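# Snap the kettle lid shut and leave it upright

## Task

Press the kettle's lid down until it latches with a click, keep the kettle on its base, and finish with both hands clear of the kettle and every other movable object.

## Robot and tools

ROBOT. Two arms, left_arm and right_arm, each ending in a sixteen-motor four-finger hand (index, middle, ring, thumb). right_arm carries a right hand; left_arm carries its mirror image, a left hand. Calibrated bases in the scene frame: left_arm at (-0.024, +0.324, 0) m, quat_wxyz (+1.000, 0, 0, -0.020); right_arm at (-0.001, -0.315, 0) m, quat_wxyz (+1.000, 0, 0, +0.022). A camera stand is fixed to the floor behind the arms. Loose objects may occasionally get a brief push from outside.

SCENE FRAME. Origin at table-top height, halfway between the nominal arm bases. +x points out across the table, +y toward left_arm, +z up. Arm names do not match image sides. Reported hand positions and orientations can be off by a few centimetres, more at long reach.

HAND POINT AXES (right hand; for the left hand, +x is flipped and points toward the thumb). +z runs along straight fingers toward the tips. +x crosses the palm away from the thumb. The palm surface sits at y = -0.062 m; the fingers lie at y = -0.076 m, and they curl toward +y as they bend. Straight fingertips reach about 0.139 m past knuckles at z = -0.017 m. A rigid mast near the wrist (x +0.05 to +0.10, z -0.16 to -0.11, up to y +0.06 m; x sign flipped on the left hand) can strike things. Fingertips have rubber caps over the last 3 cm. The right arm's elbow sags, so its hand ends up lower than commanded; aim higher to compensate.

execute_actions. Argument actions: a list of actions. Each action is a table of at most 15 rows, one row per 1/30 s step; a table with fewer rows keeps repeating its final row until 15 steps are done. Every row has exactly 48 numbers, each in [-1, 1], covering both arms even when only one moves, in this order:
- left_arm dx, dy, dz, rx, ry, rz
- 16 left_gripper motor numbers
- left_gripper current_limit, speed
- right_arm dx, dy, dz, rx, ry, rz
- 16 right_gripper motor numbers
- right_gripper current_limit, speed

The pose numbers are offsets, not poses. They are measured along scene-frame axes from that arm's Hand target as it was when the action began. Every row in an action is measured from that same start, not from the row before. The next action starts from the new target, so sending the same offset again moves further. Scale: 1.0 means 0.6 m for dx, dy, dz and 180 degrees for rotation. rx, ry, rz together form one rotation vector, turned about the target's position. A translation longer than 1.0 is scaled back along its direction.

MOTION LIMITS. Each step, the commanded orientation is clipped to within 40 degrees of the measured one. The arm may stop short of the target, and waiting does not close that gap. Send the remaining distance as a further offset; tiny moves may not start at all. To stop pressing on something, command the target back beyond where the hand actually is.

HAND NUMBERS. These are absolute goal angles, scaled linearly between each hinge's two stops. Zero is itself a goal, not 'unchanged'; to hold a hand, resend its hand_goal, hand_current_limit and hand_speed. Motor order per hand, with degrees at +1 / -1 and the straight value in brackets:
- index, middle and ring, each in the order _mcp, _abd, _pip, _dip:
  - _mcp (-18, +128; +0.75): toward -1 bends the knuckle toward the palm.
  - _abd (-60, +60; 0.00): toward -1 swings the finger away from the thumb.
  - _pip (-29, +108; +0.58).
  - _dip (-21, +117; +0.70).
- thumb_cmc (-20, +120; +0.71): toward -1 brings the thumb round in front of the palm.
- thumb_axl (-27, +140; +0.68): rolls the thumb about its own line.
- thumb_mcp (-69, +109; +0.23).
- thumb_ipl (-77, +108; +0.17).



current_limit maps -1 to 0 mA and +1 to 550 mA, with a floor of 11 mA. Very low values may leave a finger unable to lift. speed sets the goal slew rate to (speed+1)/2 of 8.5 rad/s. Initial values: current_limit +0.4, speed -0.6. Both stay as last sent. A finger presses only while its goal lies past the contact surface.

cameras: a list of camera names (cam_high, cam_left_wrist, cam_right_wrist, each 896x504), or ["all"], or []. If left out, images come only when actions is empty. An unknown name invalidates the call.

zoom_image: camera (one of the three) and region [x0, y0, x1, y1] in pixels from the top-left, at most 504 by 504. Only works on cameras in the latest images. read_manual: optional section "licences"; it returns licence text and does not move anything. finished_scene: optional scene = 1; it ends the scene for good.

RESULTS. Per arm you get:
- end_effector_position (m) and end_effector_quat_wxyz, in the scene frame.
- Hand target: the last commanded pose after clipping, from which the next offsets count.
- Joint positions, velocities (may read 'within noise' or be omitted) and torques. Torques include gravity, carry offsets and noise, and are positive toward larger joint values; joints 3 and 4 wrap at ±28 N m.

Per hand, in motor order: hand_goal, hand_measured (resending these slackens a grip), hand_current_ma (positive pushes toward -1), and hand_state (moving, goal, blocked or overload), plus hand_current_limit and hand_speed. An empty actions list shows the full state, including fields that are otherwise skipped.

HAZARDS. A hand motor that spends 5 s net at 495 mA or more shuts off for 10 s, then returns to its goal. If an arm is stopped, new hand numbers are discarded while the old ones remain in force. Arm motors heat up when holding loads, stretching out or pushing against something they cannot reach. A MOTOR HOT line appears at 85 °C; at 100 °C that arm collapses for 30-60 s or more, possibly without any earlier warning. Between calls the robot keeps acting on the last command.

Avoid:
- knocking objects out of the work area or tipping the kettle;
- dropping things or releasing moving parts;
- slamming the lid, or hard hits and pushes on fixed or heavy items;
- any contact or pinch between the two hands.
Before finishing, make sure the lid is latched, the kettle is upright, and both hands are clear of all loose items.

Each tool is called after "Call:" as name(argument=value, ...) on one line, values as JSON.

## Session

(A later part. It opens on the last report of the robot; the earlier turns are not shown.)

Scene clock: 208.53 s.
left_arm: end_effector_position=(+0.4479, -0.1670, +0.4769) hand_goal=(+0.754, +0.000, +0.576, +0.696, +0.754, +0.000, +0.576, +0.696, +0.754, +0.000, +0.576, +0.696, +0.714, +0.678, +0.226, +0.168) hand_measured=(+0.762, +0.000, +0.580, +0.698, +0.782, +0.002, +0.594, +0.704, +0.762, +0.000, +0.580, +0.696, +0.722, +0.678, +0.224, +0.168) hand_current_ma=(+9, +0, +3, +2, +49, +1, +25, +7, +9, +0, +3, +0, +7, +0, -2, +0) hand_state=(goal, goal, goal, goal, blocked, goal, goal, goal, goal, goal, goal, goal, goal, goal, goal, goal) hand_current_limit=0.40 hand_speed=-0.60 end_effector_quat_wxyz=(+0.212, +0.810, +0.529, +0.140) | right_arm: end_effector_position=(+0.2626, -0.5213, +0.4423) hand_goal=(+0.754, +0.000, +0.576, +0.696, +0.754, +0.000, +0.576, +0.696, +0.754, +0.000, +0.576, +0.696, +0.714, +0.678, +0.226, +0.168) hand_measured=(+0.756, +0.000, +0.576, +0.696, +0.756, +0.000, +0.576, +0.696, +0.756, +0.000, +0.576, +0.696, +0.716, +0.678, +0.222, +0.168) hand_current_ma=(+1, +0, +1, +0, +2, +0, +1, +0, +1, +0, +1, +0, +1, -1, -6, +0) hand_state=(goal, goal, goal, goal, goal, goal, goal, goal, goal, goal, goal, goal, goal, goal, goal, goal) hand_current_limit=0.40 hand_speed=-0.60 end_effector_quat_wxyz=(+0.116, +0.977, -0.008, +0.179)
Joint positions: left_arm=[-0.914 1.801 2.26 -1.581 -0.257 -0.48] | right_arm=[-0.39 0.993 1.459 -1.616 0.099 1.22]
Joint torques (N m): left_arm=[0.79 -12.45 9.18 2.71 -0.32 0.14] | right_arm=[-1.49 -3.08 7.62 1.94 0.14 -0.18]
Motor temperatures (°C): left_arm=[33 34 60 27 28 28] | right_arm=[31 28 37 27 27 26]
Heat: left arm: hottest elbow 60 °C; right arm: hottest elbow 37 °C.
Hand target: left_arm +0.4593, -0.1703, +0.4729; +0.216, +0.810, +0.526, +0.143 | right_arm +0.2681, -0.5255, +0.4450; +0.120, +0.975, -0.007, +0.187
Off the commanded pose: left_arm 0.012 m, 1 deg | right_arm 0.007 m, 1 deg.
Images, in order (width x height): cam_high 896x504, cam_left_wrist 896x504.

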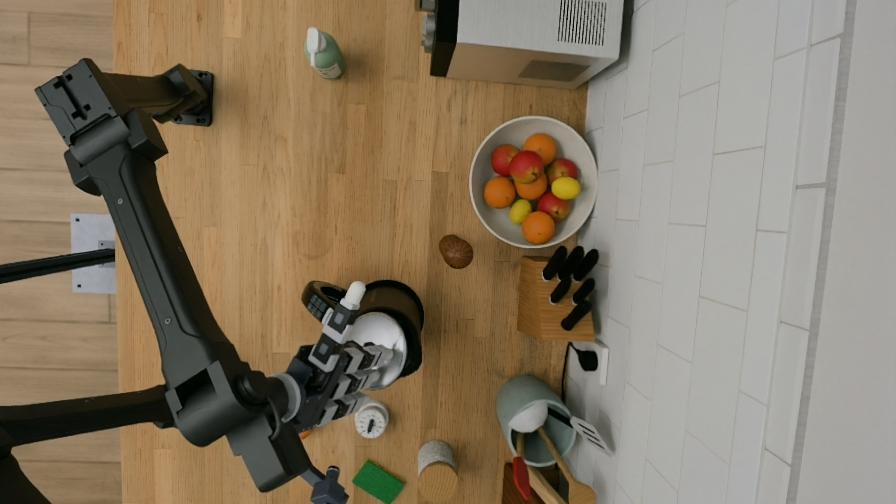

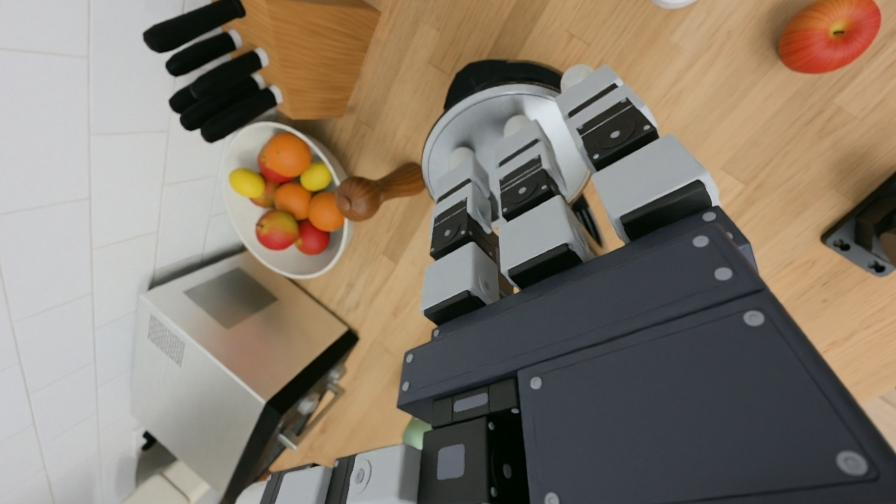

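Call:
execute_actions(actions=[[[0.06,-0.008,0,0,0,0,1,0,0.576,0.696,1,0,0.576,0.696,1,0,0.576,0.696,0.714,0.678,0.226,0.168,0.4,-0.8,0,0,0,0,0,0,0.754,0,0.576,0.696,0.754,0,0.576,0.696,0.754,0,0.576,0.696,0.714,0.678,0.226,0.168,0.4,-0.6]],[[0.015,-0.008,-0.05,0,0,0,1,0,0.576,0.696,1,0,0.576,0.696,1,0,0.576,0.696,0.714,0.678,0.226,0.168,0.4,-0.8,0,0,0,0,0,0,0.754,0,0.576,0.696,0.754,0,0.576,0.696,0.754,0,0.576,0.696,0.714,0.678,0.226,0.168,0.4,-0.6]]], cameras=["cam_high","cam_left_wrist"])

Call:
zoom_image(camera="cam_high", region=[280, 250, 480, 420])

Scene clock: 226.50 s.
left_arm: end_effector_position=(+0.4963, -0.1803, +0.4451) hand_goal=(+1.000, +0.000, +0.576, +0.696, +1.000, +0.000, +0.576, +0.696, +1.000, +0.000, +0.576, +0.696, +0.714, +0.678, +0.226, +0.168) hand_measured=(+0.998, +0.000, +0.578, +0.698, +1.000, +0.002, +0.578, +0.696, +0.998, +0.000, +0.578, +0.696, +0.722, +0.678, +0.224, +0.168) hand_current_ma=(-1, +0, +2, +1, +0, +0, +0, +0, -1, +0, +2, +0, +7, +0, -2, +0) hand_state=(goal, goal, goal, goal, goal, goal, goal, goal, goal, goal, goal, goal, goal, goal, goal, goal) hand_current_limit=0.40 hand_speed=-0.80 end_effector_quat_wxyz=(+0.213, +0.809, +0.529, +0.141) | right_arm: end_effector_position=(+0.2626, -0.5213, +0.4423) hand_goal=(+0.754, +0.000, +0.576, +0.696, +0.754, +0.000, +0.576, +0.696, +0.754, +0.000, +0.576, +0.696, +0.714, +0.678, +0.226, +0.168) hand_measured=(+0.756, +0.000, +0.576, +0.696, +0.756, +0.000, +0.576, +0.696, +0.756, +0.000, +0.576, +0.696, +0.716, +0.678, +0.222, +0.168) hand_current_ma=(+1, +0, +1, +0, +2, +0, +1, +0, +1, +0, +1, +0, +1, -1, -6, +0) hand_state=(goal, goal, goal, goal, goal, goal, goal, goal, goal, goal, goal, goal, goal, goal, goal, goal) hand_current_limit=0.40 hand_speed=-0.60 end_effector_quat_wxyz=(+0.116, +0.977, -0.008, +0.179)
Joint positions: left_arm=[-0.861 1.888 2.295 -1.515 -0.237 -0.432] | right_arm=[-0.39 0.993 1.459 -1.616 0.099 1.22]
Joint torques (N m): left_arm=[0.67 -14.27 8.92 2.47 -0.11 0.16] | right_arm=[-1.55 -3.08 7.64 1.92 0.15 -0.18]
Motor temperatures (°C): left_arm=[33 35 55 28 28 28] | right_arm=[30 28 37 27 27 26]
Heat: left arm: hottest elbow 55 °C; right arm: hottest elbow 37 °C.
Hand target: left_arm +0.5043, -0.1799, +0.4431; +0.217, +0.810, +0.526, +0.143 | right_arm +0.2681, -0.5255, +0.4450; +0.120, +0.975, -0.007, +0.187
Off the commanded pose: left_arm 0.008 m, 1 deg | right_arm 0.007 m, 1 deg.
Images, in order (width x height): cam_high 896x504, cam_left_wrist 896x504.

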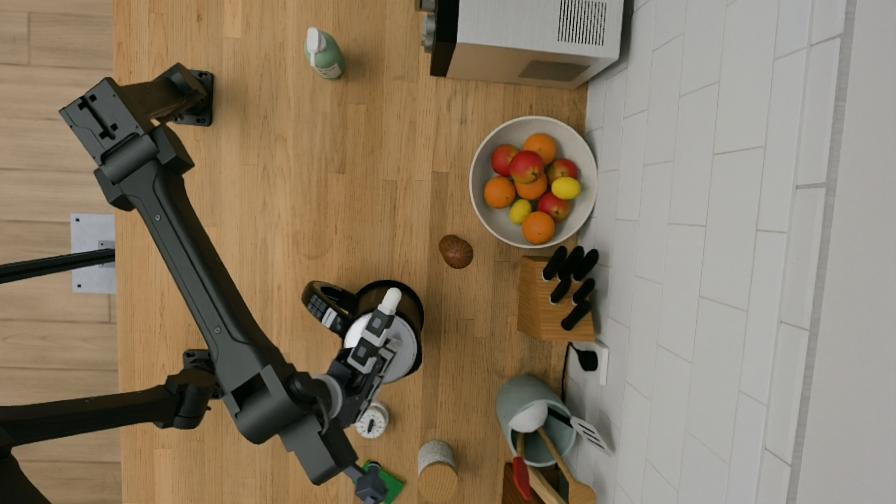

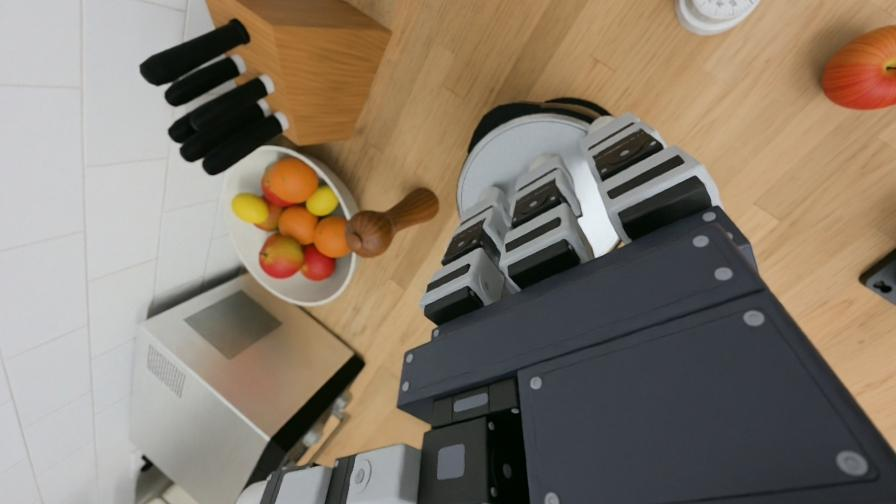

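Scaled by 2.520 from the camera's 896x504 image, which has a finer 1280x720 frame.

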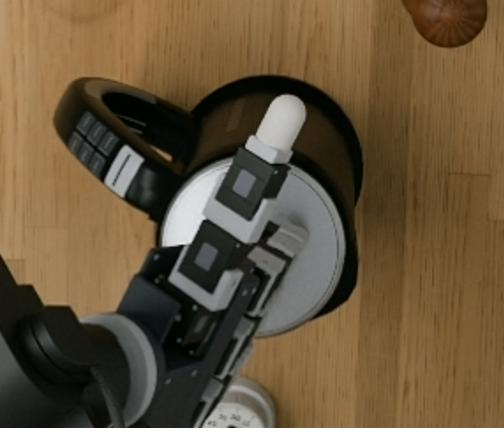

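Call:
execute_actions(actions=[[[0.005,0,-0.03,0,0,0,1,0,0.576,0.696,1,0,0.576,0.696,1,0,0.576,0.696,0.714,0.678,0.226,0.168,0.6,-0.8,0,0,0,0,0,0,0.754,0,0.576,0.696,0.754,0,0.576,0.696,0.754,0,0.576,0.696,0.714,0.678,0.226,0.168,0.4,-0.6]]], cameras=["cam_high","cam_left_wrist"])

Scene clock: 231.70 s.
left_arm: end_effector_position=(+0.4952, -0.1786, +0.4445) hand_goal=(+1.000, +0.000, +0.576, +0.696, +1.000, +0.000, +0.576, +0.696, +1.000, +0.000, +0.576, +0.696, +0.714, +0.678, +0.226, +0.168) hand_measured=(+0.998, +0.000, +0.578, +0.698, +1.000, +0.006, +0.590, +0.702, +0.998, +0.000, +0.578, +0.696, +0.722, +0.678, +0.224, +0.168) hand_current_ma=(-1, +0, +2, +1, +0, +5, +16, +5, -1, +0, +2, +0, +7, +0, -2, +0) hand_state=(goal, goal, goal, goal, goal, goal, goal, goal, goal, goal, goal, goal, goal, goal, goal, goal) hand_current_limit=0.60 hand_speed=-0.80 end_effector_quat_wxyz=(+0.226, +0.807, +0.527, +0.143) | right_arm: end_effector_position=(+0.2626, -0.5213, +0.4423) hand_goal=(+0.754, +0.000, +0.576, +0.696, +0.754, +0.000, +0.576, +0.696, +0.754, +0.000, +0.576, +0.696, +0.714, +0.678, +0.226, +0.168) hand_measured=(+0.756, +0.000, +0.576, +0.696, +0.756, +0.000, +0.576, +0.696, +0.756, +0.000, +0.576, +0.696, +0.716, +0.678, +0.222, +0.168) hand_current_ma=(+1, +0, +1, +0, +2, +0, +1, +0, +1, +0, +1, +0, +1, -1, -6, +0) hand_state=(goal, goal, goal, goal, goal, goal, goal, goal, goal, goal, goal, goal, goal, goal, goal, goal) hand_current_limit=0.40 hand_speed=-0.60 end_effector_quat_wxyz=(+0.116, +0.977, -0.008, +0.179)
Joint positions: left_arm=[-0.861 1.854 2.228 -1.454 -0.236 -0.428] | right_arm=[-0.39 0.993 1.459 -1.616 0.099 1.22]
Joint torques (N m): left_arm=[0.97 -12.92 7.95 2.48 -0.02 0.13] | right_arm=[-1.49 -3.08 7.62 1.94 0.15 -0.18]
Motor temperatures (°C): left_arm=[33 35 55 28 27 28] | right_arm=[30 28 37 27 27 26]
Heat: left arm: hottest elbow 55 °C; right arm: hottest elbow 37 °C.
Hand target: left_arm +0.5074, -0.1798, +0.4250; +0.217, +0.810, +0.527, +0.143 | right_arm +0.2681, -0.5255, +0.4450; +0.120, +0.975, -0.007, +0.187
Off the commanded pose: left_arm 0.023 m, 1 deg | right_arm 0.007 m, 1 deg.
Images, in order (width x height): cam_high 896x504, cam_left_wrist 896x504.

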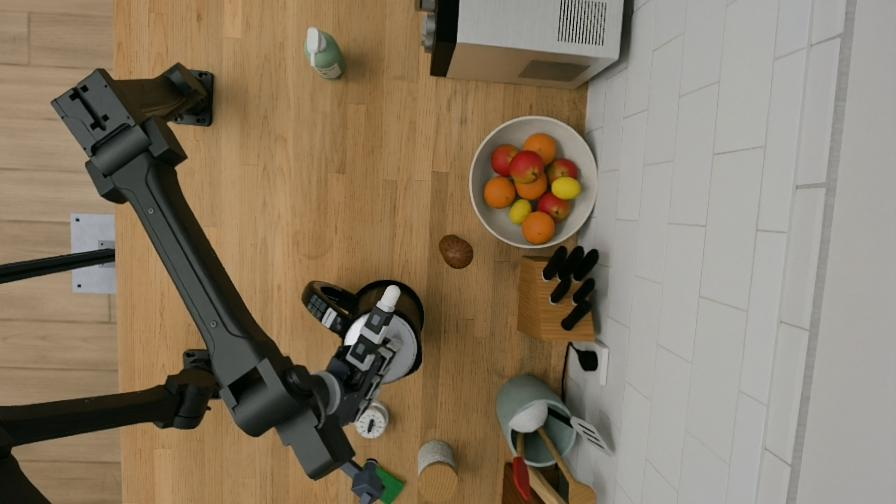

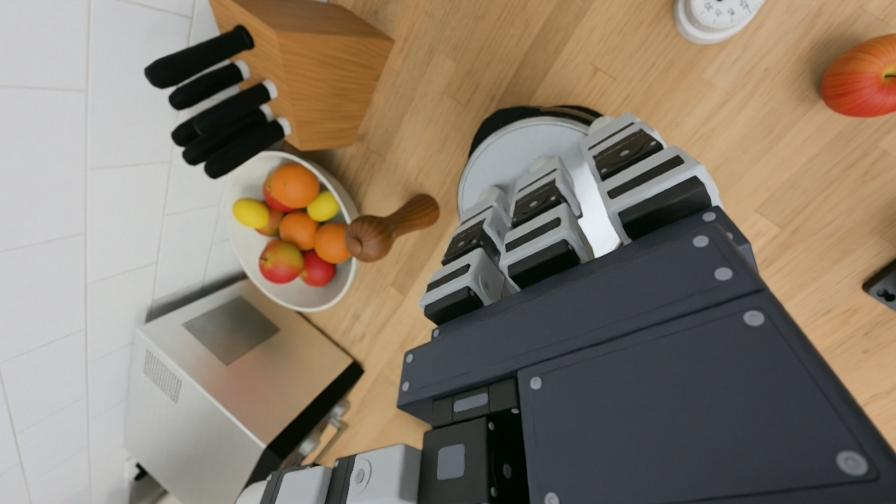

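Call:
execute_actions(actions=[[[0,0,-0.03,0,0,0,1,0,0.576,0.696,1,0,0.576,0.696,1,0,0.576,0.696,0.714,0.678,0.226,0.168,0.6,-0.8,0,0,0,0,0,0,0.754,0,0.576,0.696,0.754,0,0.576,0.696,0.754,0,0.576,0.696,0.714,0.678,0.226,0.168,0.4,-0.6]],[[0,0,-0.03,0,0,0,1,0,0.576,0.696,1,0,0.576,0.696,1,0,0.576,0.696,0.714,0.678,0.226,0.168,0.6,-0.8,0,0,0,0,0,0,0.754,0,0.576,0.696,0.754,0,0.576,0.696,0.754,0,0.576,0.696,0.714,0.678,0.226,0.168,0.4,-0.6]]], cameras=["cam_high","cam_left_wrist"])

Call:
zoom_image(camera="cam_left_wrist", region=[420, 60, 680, 280])

Scene clock: 239.60 s.
left_arm: end_effector_position=(+0.4926, -0.1749, +0.4360) hand_goal=(+1.000, +0.000, +0.576, +0.696, +1.000, +0.000, +0.576, +0.696, +1.000, +0.000, +0.576, +0.696, +0.714, +0.678, +0.226, +0.168) hand_measured=(+1.000, -0.010, +0.584, +0.700, +1.000, -0.004, +0.580, +0.700, +1.000, +0.000, +0.578, +0.696, +0.722, +0.678, +0.222, +0.168) hand_current_ma=(+0, -9, +7, +3, +0, -2, +3, +2, +0, +0, +2, +0, +7, +0, -3, +0) hand_state=(goal, goal, goal, goal, goal, goal, goal, goal, goal, goal, goal, goal, goal, goal, goal, goal) hand_current_limit=0.60 hand_speed=-0.80 end_effector_quat_wxyz=(+0.249, +0.801, +0.524, +0.146) | right_arm: end_effector_position=(+0.2626, -0.5213, +0.4423) hand_goal=(+0.754, +0.000, +0.576, +0.696, +0.754, +0.000, +0.576, +0.696, +0.754, +0.000, +0.576, +0.696, +0.714, +0.678, +0.226, +0.168) hand_measured=(+0.756, +0.000, +0.576, +0.696, +0.756, +0.000, +0.576, +0.696, +0.756, +0.000, +0.576, +0.696, +0.716, +0.678, +0.222, +0.168) hand_current_ma=(+1, +0, +1, +0, +2, +0, +1, +0, +1, +0, +1, +0, +1, -1, -6, +0) hand_state=(goal, goal, goal, goal, goal, goal, goal, goal, goal, goal, goal, goal, goal, goal, goal, goal) hand_current_limit=0.40 hand_speed=-0.60 end_effector_quat_wxyz=(+0.116, +0.977, -0.008, +0.179)
Joint positions: left_arm=[-0.86 1.789 2.088 -1.329 -0.238 -0.421] | right_arm=[-0.39 0.993 1.459 -1.616 0.099 1.22]
Joint torques (N m): left_arm=[0.91 -10.75 6.98 2.21 0.06 0.05] | right_arm=[-1.49 -3.08 7.61 1.92 0.14 -0.18]
Heat: left arm: hottest elbow 53 °C; right arm: hottest elbow 37 °C.
Hand target: left_arm +0.5073, -0.1798, +0.3891; +0.217, +0.810, +0.526, +0.143 | right_arm +0.2681, -0.5255, +0.4450; +0.120, +0.975, -0.007, +0.187
Off the commanded pose: left_arm 0.050 m, 4 deg | right_arm 0.007 m, 1 deg.
Images, in order (width x height): cam_high 896x504, cam_left_wrist 896x504.

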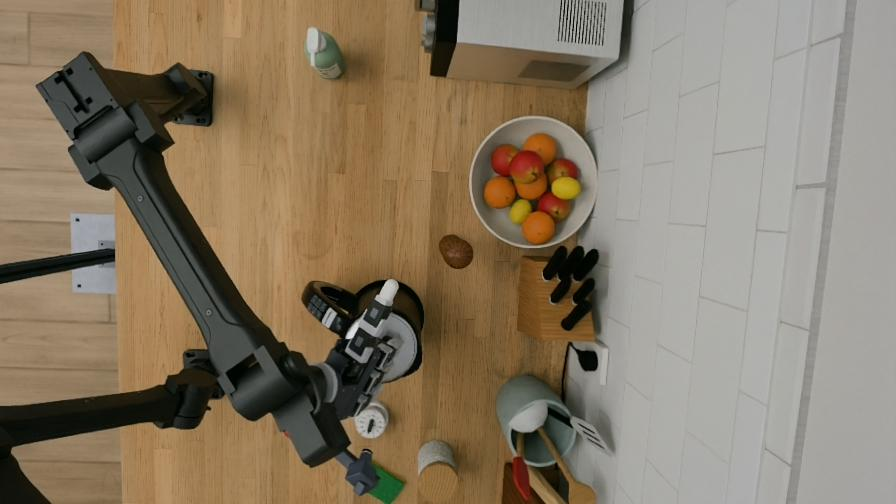

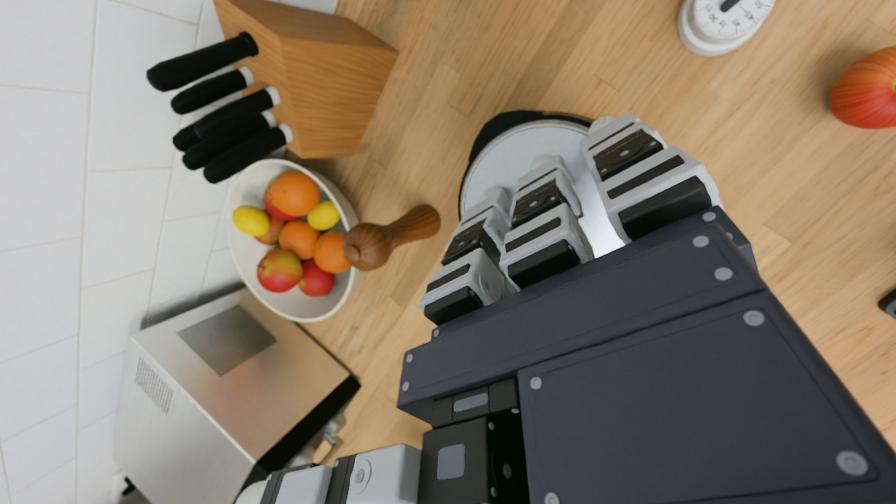

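Scaled by 1.938 from the camera's 896x504 image, which has a finer 1280x720 frame.

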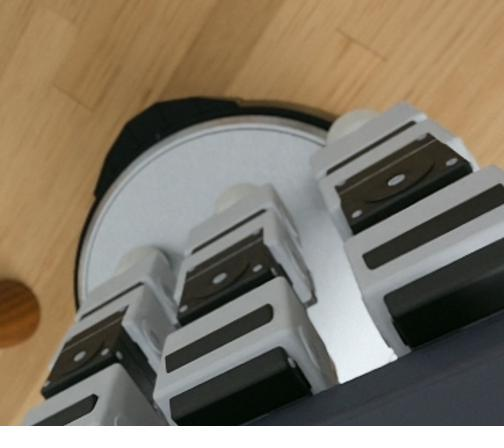

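Call:
execute_actions(actions=[[[0,0,-0.03,0,0,0,1,0,0.576,0.696,1,0,0.576,0.696,1,0,0.576,0.696,0.714,0.678,0.226,0.168,0.6,-0.8,0,0,0,0,0,0,0.754,0,0.576,0.696,0.754,0,0.576,0.696,0.754,0,0.576,0.696,0.714,0.678,0.226,0.168,0.4,-0.6]],[[0,0,-0.02,0,0,0,1,0,0.576,0.696,1,0,0.576,0.696,1,0,0.576,0.696,0.714,0.678,0.226,0.168,0.6,-0.8,0,0,0,0,0,0,0.754,0,0.576,0.696,0.754,0,0.576,0.696,0.754,0,0.576,0.696,0.714,0.678,0.226,0.168,0.4,-0.6]]], cameras=["cam_high","cam_left_wrist"])

Call:
zoom_image(camera="cam_left_wrist", region=[420, 60, 680, 280])

Scene clock: 245.67 s.
left_arm: end_effector_position=(+0.4880, -0.1694, +0.4369) hand_goal=(+1.000, +0.000, +0.576, +0.696, +1.000, +0.000, +0.576, +0.696, +1.000, +0.000, +0.576, +0.696, +0.714, +0.678, +0.226, +0.168) hand_measured=(+1.000, -0.012, +0.590, +0.704, +1.000, -0.004, +0.580, +0.700, +1.000, +0.000, +0.578, +0.696, +0.722, +0.678, +0.222, +0.168) hand_current_ma=(+0, -11, +15, +8, +0, -2, +3, +2, +0, +0, +2, +0, +7, +0, -3, +0) hand_state=(goal, goal, goal, goal, goal, goal, goal, goal, goal, goal, goal, goal, goal, goal, goal, goal) hand_current_limit=0.60 hand_speed=-0.80 end_effector_quat_wxyz=(+0.272, +0.795, +0.521, +0.150) | right_arm: end_effector_position=(+0.2626, -0.5213, +0.4423) hand_goal=(+0.754, +0.000, +0.576, +0.696, +0.754, +0.000, +0.576, +0.696, +0.754, +0.000, +0.576, +0.696, +0.714, +0.678, +0.226, +0.168) hand_measured=(+0.756, +0.000, +0.576, +0.696, +0.756, +0.000, +0.576, +0.696, +0.756, +0.000, +0.576, +0.696, +0.716, +0.678, +0.222, +0.168) hand_current_ma=(+1, +0, +1, +0, +2, +0, +1, +0, +1, +0, +1, +0, +1, -1, -6, +0) hand_state=(goal, goal, goal, goal, goal, goal, goal, goal, goal, goal, goal, goal, goal, goal, goal, goal) hand_current_limit=0.40 hand_speed=-0.60 end_effector_quat_wxyz=(+0.116, +0.977, -0.008, +0.179)
Joint positions: left_arm=[-0.86 1.734 1.989 -1.236 -0.238 -0.416] | right_arm=[-0.39 0.993 1.459 -1.616 0.099 1.22]
Joint torques (N m): left_arm=[0.85 -8.35 5.94 2.22 0.11 0.02] | right_arm=[-1.49 -3.08 7.62 1.92 0.14 -0.18]
Heat: left arm: hottest elbow 52 °C; right arm: hottest elbow 37 °C.
Hand target: left_arm +0.5073, -0.1799, +0.3590; +0.217, +0.810, +0.527, +0.143 | right_arm +0.2681, -0.5255, +0.4450; +0.120, +0.975, -0.007, +0.187
Off the commanded pose: left_arm 0.081 m, 7 deg | right_arm 0.007 m, 1 deg.
Images, in order (width x height): cam_high 896x504, cam_left_wrist 896x504.

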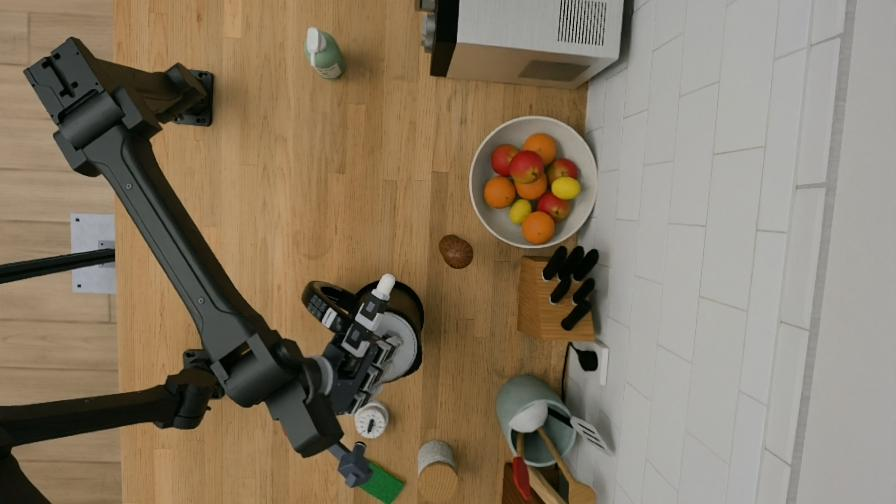

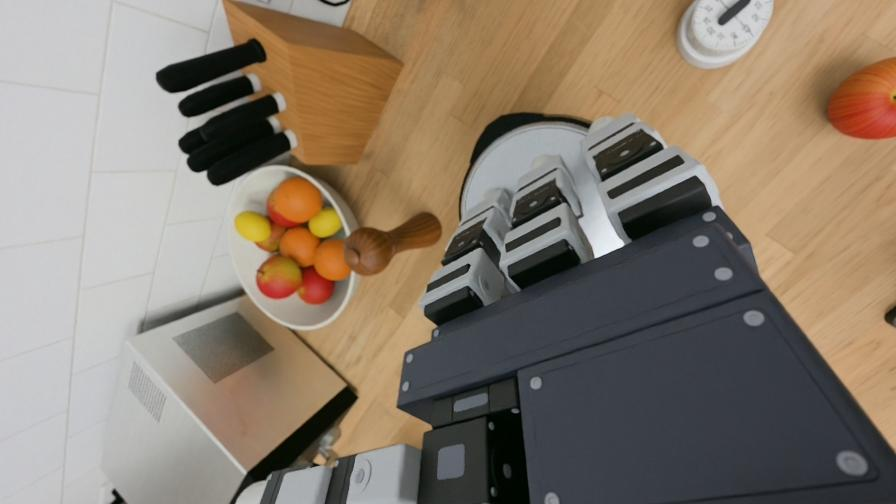

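Scaled by 1.938 from the camera's 896x504 image, which has a finer 1280x720 frame.

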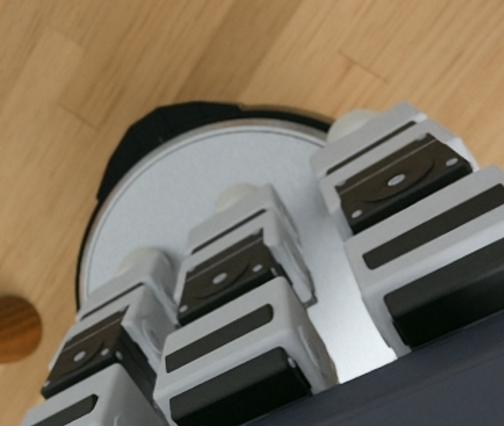

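Call:
execute_actions(actions=[[[0,0,0.1,0,0,0,1,0,0.576,0.696,1,0,0.576,0.696,1,0,0.576,0.696,0.714,0.678,0.226,0.168,0.6,-0.8,0,0,0,0,0,0,0.754,0,0.576,0.696,0.754,0,0.576,0.696,0.754,0,0.576,0.696,0.714,0.678,0.226,0.168,0.4,-0.6]],[[-0.05,0.04,0.12,0,0,0,1,0,0.576,0.696,1,0,0.576,0.696,1,0,0.576,0.696,0.714,0.678,0.226,0.168,0.6,-0.8,0,0,0,0,0,0,0.754,0,0.576,0.696,0.754,0,0.576,0.696,0.754,0,0.576,0.696,0.714,0.678,0.226,0.168,0.4,-0.6]],[[-0.1,0.07,0.05,0,0,0,1,0,0.576,0.696,1,0,0.576,0.696,1,0,0.576,0.696,0.714,0.678,0.226,0.168,0.6,-0.8,0,0,0,0,0,0,0.754,0,0.576,0.696,0.754,0,0.576,0.696,0.754,0,0.576,0.696,0.714,0.678,0.226,0.168,0.4,-0.6]]], cameras=["cam_high","cam_left_wrist"])

Call:
zoom_image(camera="cam_left_wrist", region=[380, 0, 640, 220])

Call:
zoom_image(camera="cam_high", region=[280, 250, 480, 420])

Scene clock: 253.27 s.
left_arm: end_effector_position=(+0.4207, -0.1132, +0.5228) hand_goal=(+1.000, +0.000, +0.576, +0.696, +1.000, +0.000, +0.576, +0.696, +1.000, +0.000, +0.576, +0.696, +0.714, +0.678, +0.226, +0.168) hand_measured=(+0.998, -0.004, +0.574, +0.696, +0.998, -0.004, +0.574, +0.694, +1.000, +0.000, +0.578, +0.696, +0.722, +0.678, +0.222, +0.168) hand_current_ma=(+0, -2, -1, +0, -1, -2, -2, -2, +0, +0, +1, +0, +7, +0, -3, +0) hand_state=(goal, goal, goal, goal, goal, goal, goal, goal, goal, goal, goal, goal, goal, goal, goal, goal) hand_current_limit=0.60 hand_speed=-0.80 end_effector_quat_wxyz=(+0.221, +0.811, +0.523, +0.144) | right_arm: end_effector_position=(+0.2626, -0.5213, +0.4423) hand_goal=(+0.754, +0.000, +0.576, +0.696, +0.754, +0.000, +0.576, +0.696, +0.754, +0.000, +0.576, +0.696, +0.714, +0.678, +0.226, +0.168) hand_measured=(+0.756, +0.000, +0.576, +0.696, +0.756, +0.000, +0.576, +0.696, +0.756, +0.000, +0.576, +0.696, +0.716, +0.678, +0.222, +0.168) hand_current_ma=(+1, +0, +1, +0, +2, +0, +1, +0, +1, +0, +1, +0, +1, -1, -6, +0) hand_state=(goal, goal, goal, goal, goal, goal, goal, goal, goal, goal, goal, goal, goal, goal, goal, goal) hand_current_limit=0.40 hand_speed=-0.60 end_effector_quat_wxyz=(+0.116, +0.977, -0.008, +0.179)
Joint positions: left_arm=[-0.895 1.659 2.19 -1.627 -0.252 -0.448] | right_arm=[-0.39 0.993 1.459 -1.616 0.099 1.22]
Joint torques (N m): left_arm=[-0.85 -11.28 9.17 1.18 -0.49 -0.15] | right_arm=[-1.55 -3.08 7.62 1.91 0.14 -0.18]
Heat: left arm: hottest elbow 51 °C; right arm: hottest elbow 37 °C.
Hand target: left_arm +0.4173, -0.1140, +0.5210; +0.217, +0.810, +0.527, +0.143 | right_arm +0.2681, -0.5255, +0.4450; +0.120, +0.975, -0.007, +0.187
Off the commanded pose: left_arm 0.004 m, 1 deg | right_arm 0.007 m, 1 deg.
Images, in order (width x height): cam_high 896x504, cam_left_wrist 896x504.

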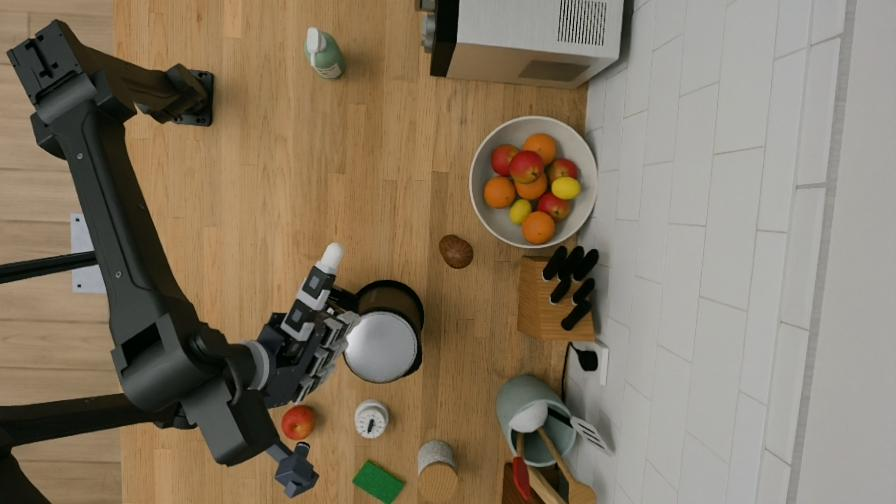

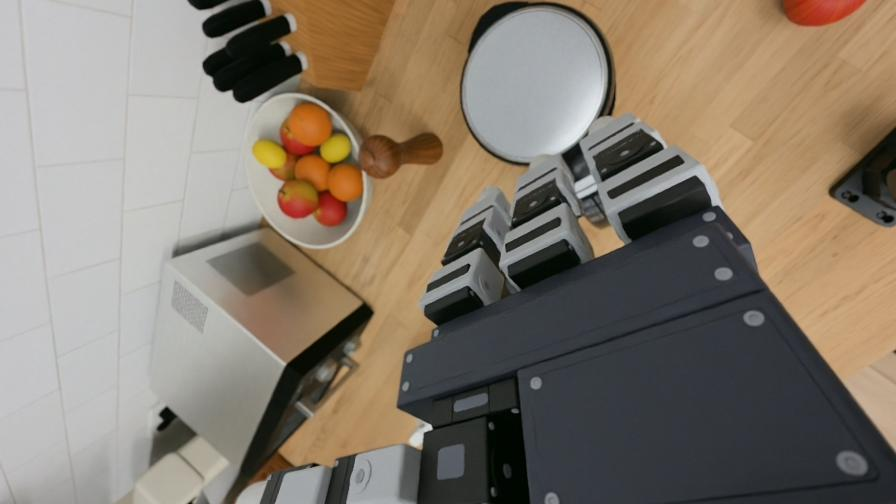

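Scaled by 1.938 from the camera's 896x504 image, which has a finer 1280x720 frame.

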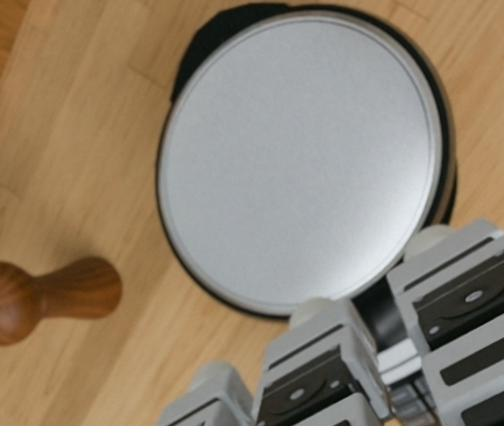

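Scaled by 2.520 from the camera's 896x504 image, which has a finer 1280x720 frame.

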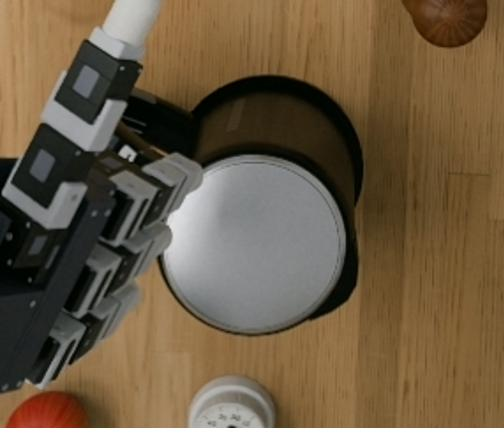

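Call:
execute_actions(actions=[[[0.09,-0.065,-0.02,0,0,0,1,0,0.576,0.696,1,0,0.576,0.696,1,0,0.576,0.696,0.714,0.678,0.226,0.168,0.6,-0.8,0,0,0,0,0,0,0.754,0,0.576,0.696,0.754,0,0.576,0.696,0.754,0,0.576,0.696,0.714,0.678,0.226,0.168,0.4,-0.6]],[[0.085,-0.055,-0.06,0,0,0,1,0,0.576,0.696,1,0,0.576,0.696,1,0,0.576,0.696,0.714,0.678,0.226,0.168,0.6,-0.8,0,0,0,0,0,0,0.754,0,0.576,0.696,0.754,0,0.576,0.696,0.754,0,0.576,0.696,0.714,0.678,0.226,0.168,0.4,-0.6]],[[0,0,-0.05,0,0,0,1,0,0.576,0.696,1,0,0.576,0.696,1,0,0.576,0.696,0.714,0.678,0.226,0.168,0.6,-0.8,0,0,0,0,0,0,0.754,0,0.576,0.696,0.754,0,0.576,0.696,0.754,0,0.576,0.696,0.714,0.678,0.226,0.168,0.4,-0.6]]], cameras=["cam_high","cam_left_wrist"])

Scene clock: 263.90 s.
left_arm: end_effector_position=(+0.5207, -0.1853, +0.4342) hand_goal=(+1.000, +0.000, +0.576, +0.696, +1.000, +0.000, +0.576, +0.696, +1.000, +0.000, +0.576, +0.696, +0.714, +0.678, +0.226, +0.168) hand_measured=(+1.000, -0.002, +0.574, +0.696, +1.000, +0.004, +0.582, +0.698, +1.000, +0.000, +0.578, +0.696, +0.722, +0.678, +0.222, +0.168) hand_current_ma=(+0, -1, -1, +0, +0, +2, +4, +1, +0, +0, +1, +0, +7, +0, -3, +0) hand_state=(goal, goal, goal, goal, goal, goal, goal, goal, goal, goal, goal, goal, goal, goal, goal, goal) hand_current_limit=0.60 hand_speed=-0.80 end_effector_quat_wxyz=(+0.203, +0.810, +0.532, +0.141) | right_arm: end_effector_position=(+0.2626, -0.5213, +0.4423) hand_goal=(+0.754, +0.000, +0.576, +0.696, +0.754, +0.000, +0.576, +0.696, +0.754, +0.000, +0.576, +0.696, +0.714, +0.678, +0.226, +0.168) hand_measured=(+0.756, +0.000, +0.576, +0.696, +0.756, +0.000, +0.576, +0.696, +0.756, +0.000, +0.576, +0.696, +0.716, +0.678, +0.222, +0.168) hand_current_ma=(+1, +0, +1, +0, +2, +0, +1, +0, +1, +0, +1, +0, +1, -1, -6, +0) hand_state=(goal, goal, goal, goal, goal, goal, goal, goal, goal, goal, goal, goal, goal, goal, goal, goal) hand_current_limit=0.40 hand_speed=-0.60 end_effector_quat_wxyz=(+0.116, +0.977, -0.008, +0.179)
Joint positions: left_arm=[-0.836 1.968 2.397 -1.552 -0.229 -0.416] | right_arm=[-0.39 0.993 1.459 -1.616 0.099 1.22]
Joint torques (N m): left_arm=[0.03 -16.5 8.81 2.55 -0.1 0.12] | right_arm=[-1.49 -3.08 7.61 1.92 0.14 -0.18]
Motor temperatures (°C): left_arm=[33 35 50 28 28 28] | right_arm=[30 28 37 27 27 26]
Heat: left arm: hottest elbow 50 °C; right arm: hottest elbow 37 °C.
Hand target: left_arm +0.5223, -0.1858, +0.4429; +0.216, +0.810, +0.527, +0.143 | right_arm +0.2681, -0.5255, +0.4450; +0.120, +0.975, -0.007, +0.187
Off the commanded pose: left_arm 0.009 m, 2 deg | right_arm 0.007 m, 1 deg.
Images, in order (width x height): cam_high 896x504, cam_left_wrist 896x504.

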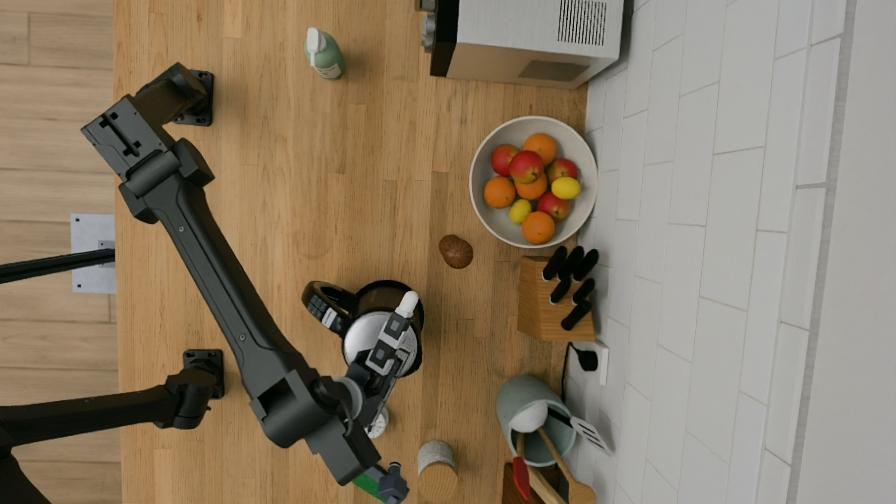

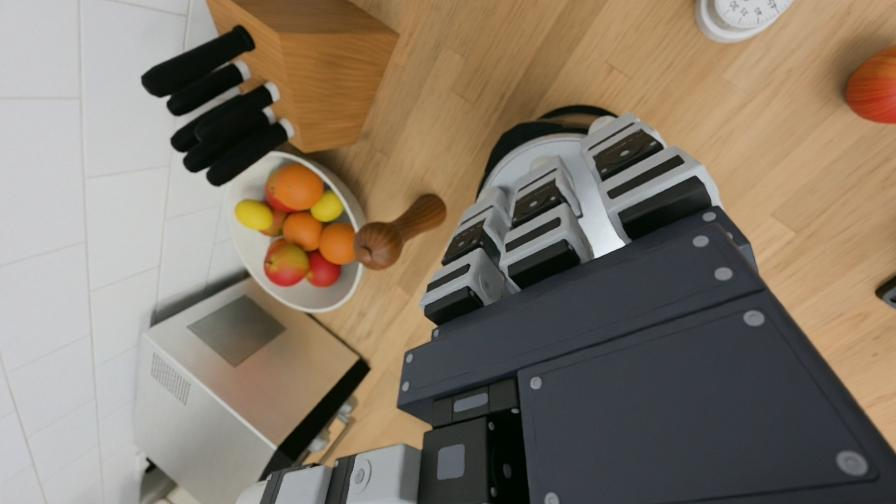

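Call:
execute_actions(actions=[[[0,0.01,-0.04,0,0,0,1,0,0.576,0.696,1,0,0.576,0.696,1,0,0.576,0.696,0.714,0.678,0.226,0.168,0.6,-0.8,0,0,0,0,0,0,0.754,0,0.576,0.696,0.754,0,0.576,0.696,0.754,0,0.576,0.696,0.714,0.678,0.226,0.168,0.4,-0.6]],[[0,0,-0.04,0,0,0,1,0,0.576,0.696,1,0,0.576,0.696,1,0,0.576,0.696,0.714,0.678,0.226,0.168,0.6,-0.8,0,0,0,0,0,0,0.754,0,0.576,0.696,0.754,0,0.576,0.696,0.754,0,0.576,0.696,0.714,0.678,0.226,0.168,0.4,-0.6]],[[0,0,-0.03,0,0,0,1,0,0.576,0.696,1,0,0.576,0.696,1,0,0.576,0.696,0.714,0.678,0.226,0.168,0.6,-0.8,0,0,0,0,0,0,0.754,0,0.576,0.696,0.754,0,0.576,0.696,0.754,0,0.576,0.696,0.714,0.678,0.226,0.168,0.4,-0.6]]], cameras=["cam_high","cam_left_wrist"])

Scene clock: 270.43 s.
left_arm: end_effector_position=(+0.5092, -0.1715, +0.4350) hand_goal=(+1.000, +0.000, +0.576, +0.696, +1.000, +0.000, +0.576, +0.696, +1.000, +0.000, +0.576, +0.696, +0.714, +0.678, +0.226, +0.168) hand_measured=(+1.000, -0.002, +0.576, +0.696, +1.000, +0.002, +0.578, +0.698, +1.000, +0.000, +0.578, +0.696, +0.722, +0.678, +0.222, +0.168) hand_current_ma=(+0, -1, +0, +0, +0, +1, +1, +1, +0, +0, +1, +0, +7, +0, -3, +0) hand_state=(goal, goal, goal, goal, goal, goal, goal, goal, goal, goal, goal, goal, goal, goal, goal, goal) hand_current_limit=0.60 hand_speed=-0.80 end_effector_quat_wxyz=(+0.259, +0.796, +0.527, +0.148) | right_arm: end_effector_position=(+0.2626, -0.5213, +0.4423) hand_goal=(+0.754, +0.000, +0.576, +0.696, +0.754, +0.000, +0.576, +0.696, +0.754, +0.000, +0.576, +0.696, +0.714, +0.678, +0.226, +0.168) hand_measured=(+0.756, +0.000, +0.576, +0.696, +0.756, +0.000, +0.576, +0.696, +0.756, +0.000, +0.576, +0.696, +0.716, +0.678, +0.222, +0.168) hand_current_ma=(+1, +0, +1, +0, +2, +0, +1, +0, +1, +0, +1, +0, +1, -1, -6, +0) hand_state=(goal, goal, goal, goal, goal, goal, goal, goal, goal, goal, goal, goal, goal, goal, goal, goal) hand_current_limit=0.40 hand_speed=-0.60 end_effector_quat_wxyz=(+0.116, +0.977, -0.008, +0.179)
Joint positions: left_arm=[-0.835 1.801 2.09 -1.296 -0.227 -0.407] | right_arm=[-0.39 0.993 1.459 -1.616 0.099 1.22]
Joint torques (N m): left_arm=[0.44 -10.46 6.63 2.07 0.02 0.09] | right_arm=[-1.49 -3.08 7.62 1.92 0.15 -0.18]
Heat: left arm: hottest elbow 50 °C; right arm: hottest elbow 37 °C.
Hand target: left_arm +0.5225, -0.1798, +0.3772; +0.217, +0.810, +0.527, +0.143 | right_arm +0.2681, -0.5255, +0.4450; +0.120, +0.975, -0.007, +0.187
Off the commanded pose: left_arm 0.060 m, 5 deg | right_arm 0.007 m, 1 deg.
Images, in order (width x height): cam_high 896x504, cam_left_wrist 896x504.

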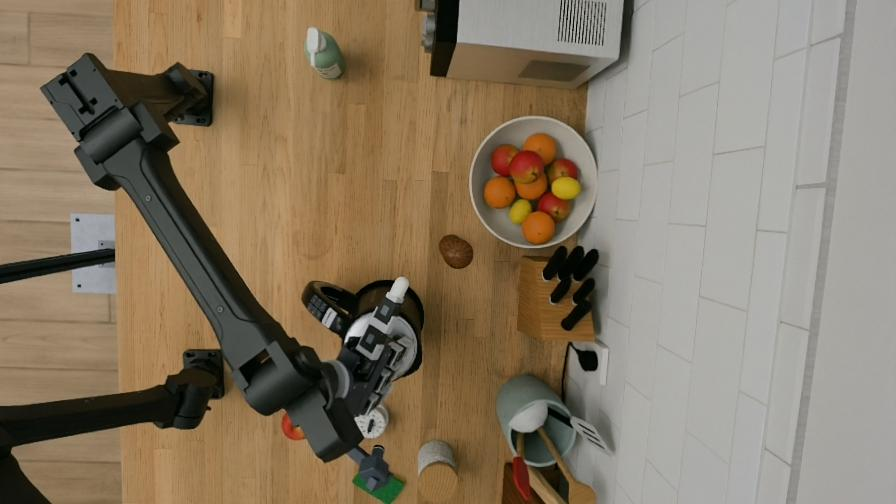

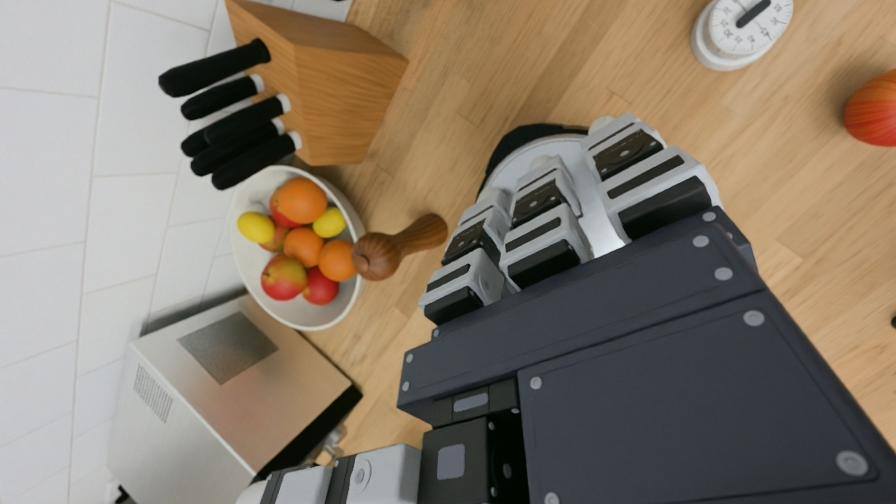

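Call:
execute_actions(actions=[[[0,0,0.1,0,0,0,1,0,0.576,0.696,1,0,0.576,0.696,1,0,0.576,0.696,0.714,0.678,0.226,0.168,0.6,-0.8,0,0,0,0,0,0,0.754,0,0.576,0.696,0.754,0,0.576,0.696,0.754,0,0.576,0.696,0.714,0.678,0.226,0.168,0.4,-0.6]],[[-0.05,0.04,0.1,0,0,0,1,0,0.576,0.696,1,0,0.576,0.696,1,0,0.576,0.696,0.714,0.678,0.226,0.168,0.6,-0.8,0,0,0,0,0,0,0.754,0,0.576,0.696,0.754,0,0.576,0.696,0.754,0,0.576,0.696,0.714,0.678,0.226,0.168,0.4,-0.6]],[[-0.1,0.1,0.03,0,0,0,1,0,0.576,0.696,1,0,0.576,0.696,1,0,0.576,0.696,0.714,0.678,0.226,0.168,0.6,-0.8,0,0,0,0,0,0,0.754,0,0.576,0.696,0.754,0,0.576,0.696,0.754,0,0.576,0.696,0.714,0.678,0.226,0.168,0.4,-0.6]],[[-0.1,0.1,0,0,0,0,1,0,0.576,0.696,1,0,0.576,0.696,1,0,0.576,0.696,0.714,0.678,0.226,0.168,0.6,-0.8,0,0,0,0,0,0,0.754,0,0.576,0.696,0.754,0,0.576,0.696,0.754,0,0.576,0.696,0.714,0.678,0.226,0.168,0.4,-0.6]],[[-0.05,0.1,0,0,0,0,1,0,0.576,0.696,1,0,0.576,0.696,1,0,0.576,0.696,0.714,0.678,0.226,0.168,0.6,-0.8,0,0,0,0,0,0,0.754,0,0.576,0.696,0.754,0,0.576,0.696,0.754,0,0.576,0.696,0.714,0.678,0.226,0.168,0.4,-0.6]]], cameras=["cam_high","cam_left_wrist"])

Call:
zoom_image(camera="cam_left_wrist", region=[340, 0, 640, 220])

Call:
zoom_image(camera="cam_high", region=[280, 250, 480, 420])

Scene clock: 281.50 s.
left_arm: end_effector_position=(+0.3382, +0.0241, +0.5130) hand_goal=(+1.000, +0.000, +0.576, +0.696, +1.000, +0.000, +0.576, +0.696, +1.000, +0.000, +0.576, +0.696, +0.714, +0.678, +0.226, +0.168) hand_measured=(+0.998, -0.002, +0.574, +0.694, +0.998, -0.004, +0.574, +0.694, +1.000, +0.000, +0.578, +0.696, +0.720, +0.678, +0.222, +0.168) hand_current_ma=(+0, -1, -1, -1, -1, -2, -2, -2, +0, +0, +1, +0, +5, +0, -3, +0) hand_state=(goal, goal, goal, goal, goal, goal, goal, goal, goal, goal, goal, goal, goal, goal, goal, goal) hand_current_limit=0.60 hand_speed=-0.80 end_effector_quat_wxyz=(+0.213, +0.809, +0.529, +0.141) | right_arm: end_effector_position=(+0.2626, -0.5213, +0.4423) hand_goal=(+0.754, +0.000, +0.576, +0.696, +0.754, +0.000, +0.576, +0.696, +0.754, +0.000, +0.576, +0.696, +0.714, +0.678, +0.226, +0.168) hand_measured=(+0.756, +0.000, +0.576, +0.696, +0.756, +0.000, +0.576, +0.696, +0.756, +0.000, +0.576, +0.696, +0.716, +0.678, +0.222, +0.168) hand_current_ma=(+1, +0, +1, +0, +2, +0, +1, +0, +1, +0, +1, +0, +1, -1, -6, +0) hand_state=(goal, goal, goal, goal, goal, goal, goal, goal, goal, goal, goal, goal, goal, goal, goal, goal) hand_current_limit=0.40 hand_speed=-0.60 end_effector_quat_wxyz=(+0.116, +0.977, -0.008, +0.179)
Joint positions: left_arm=[-0.852 1.228 1.713 -1.589 -0.232 -0.424] | right_arm=[-0.39 0.993 1.459 -1.616 0.099 1.22]
Joint torques (N m): left_arm=[0.62 -6.01 9.35 2.04 -0.13 0.13] | right_arm=[-1.49 -3.08 7.62 1.92 0.14 -0.18]
Heat: left arm: hottest elbow 48 °C; right arm: hottest elbow 37 °C.
Hand target: left_arm +0.3424, +0.0240, +0.5149; +0.217, +0.810, +0.527, +0.143 | right_arm +0.2681, -0.5255, +0.4450; +0.120, +0.975, -0.007, +0.187
Off the commanded pose: left_arm 0.005 m, 1 deg | right_arm 0.007 m, 1 deg.
Images, in order (width x height): cam_high 896x504, cam_left_wrist 896x504.

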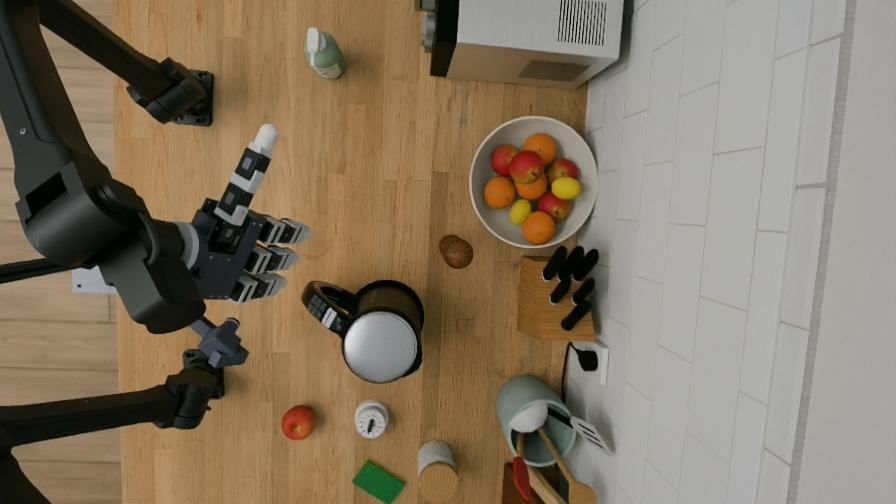

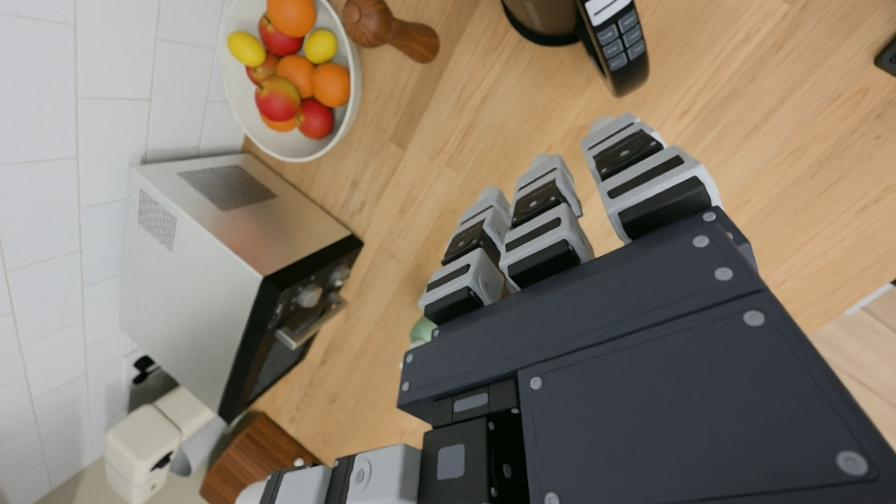

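Scaled by 1.680 from the camera's 896x504 image, which has a finer 1280x720 frame.

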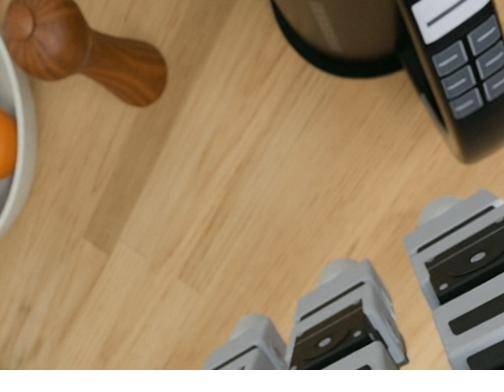

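Scaled by 2.520 from the camera's 896x504 image, which has a finer 1280x720 frame.

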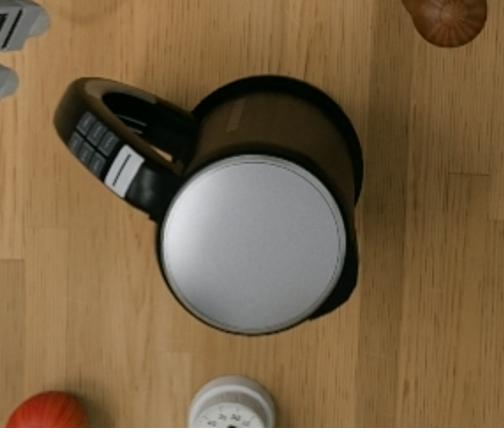

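Call:
finished_scene(scene=1)

The scene is finished: the task was done.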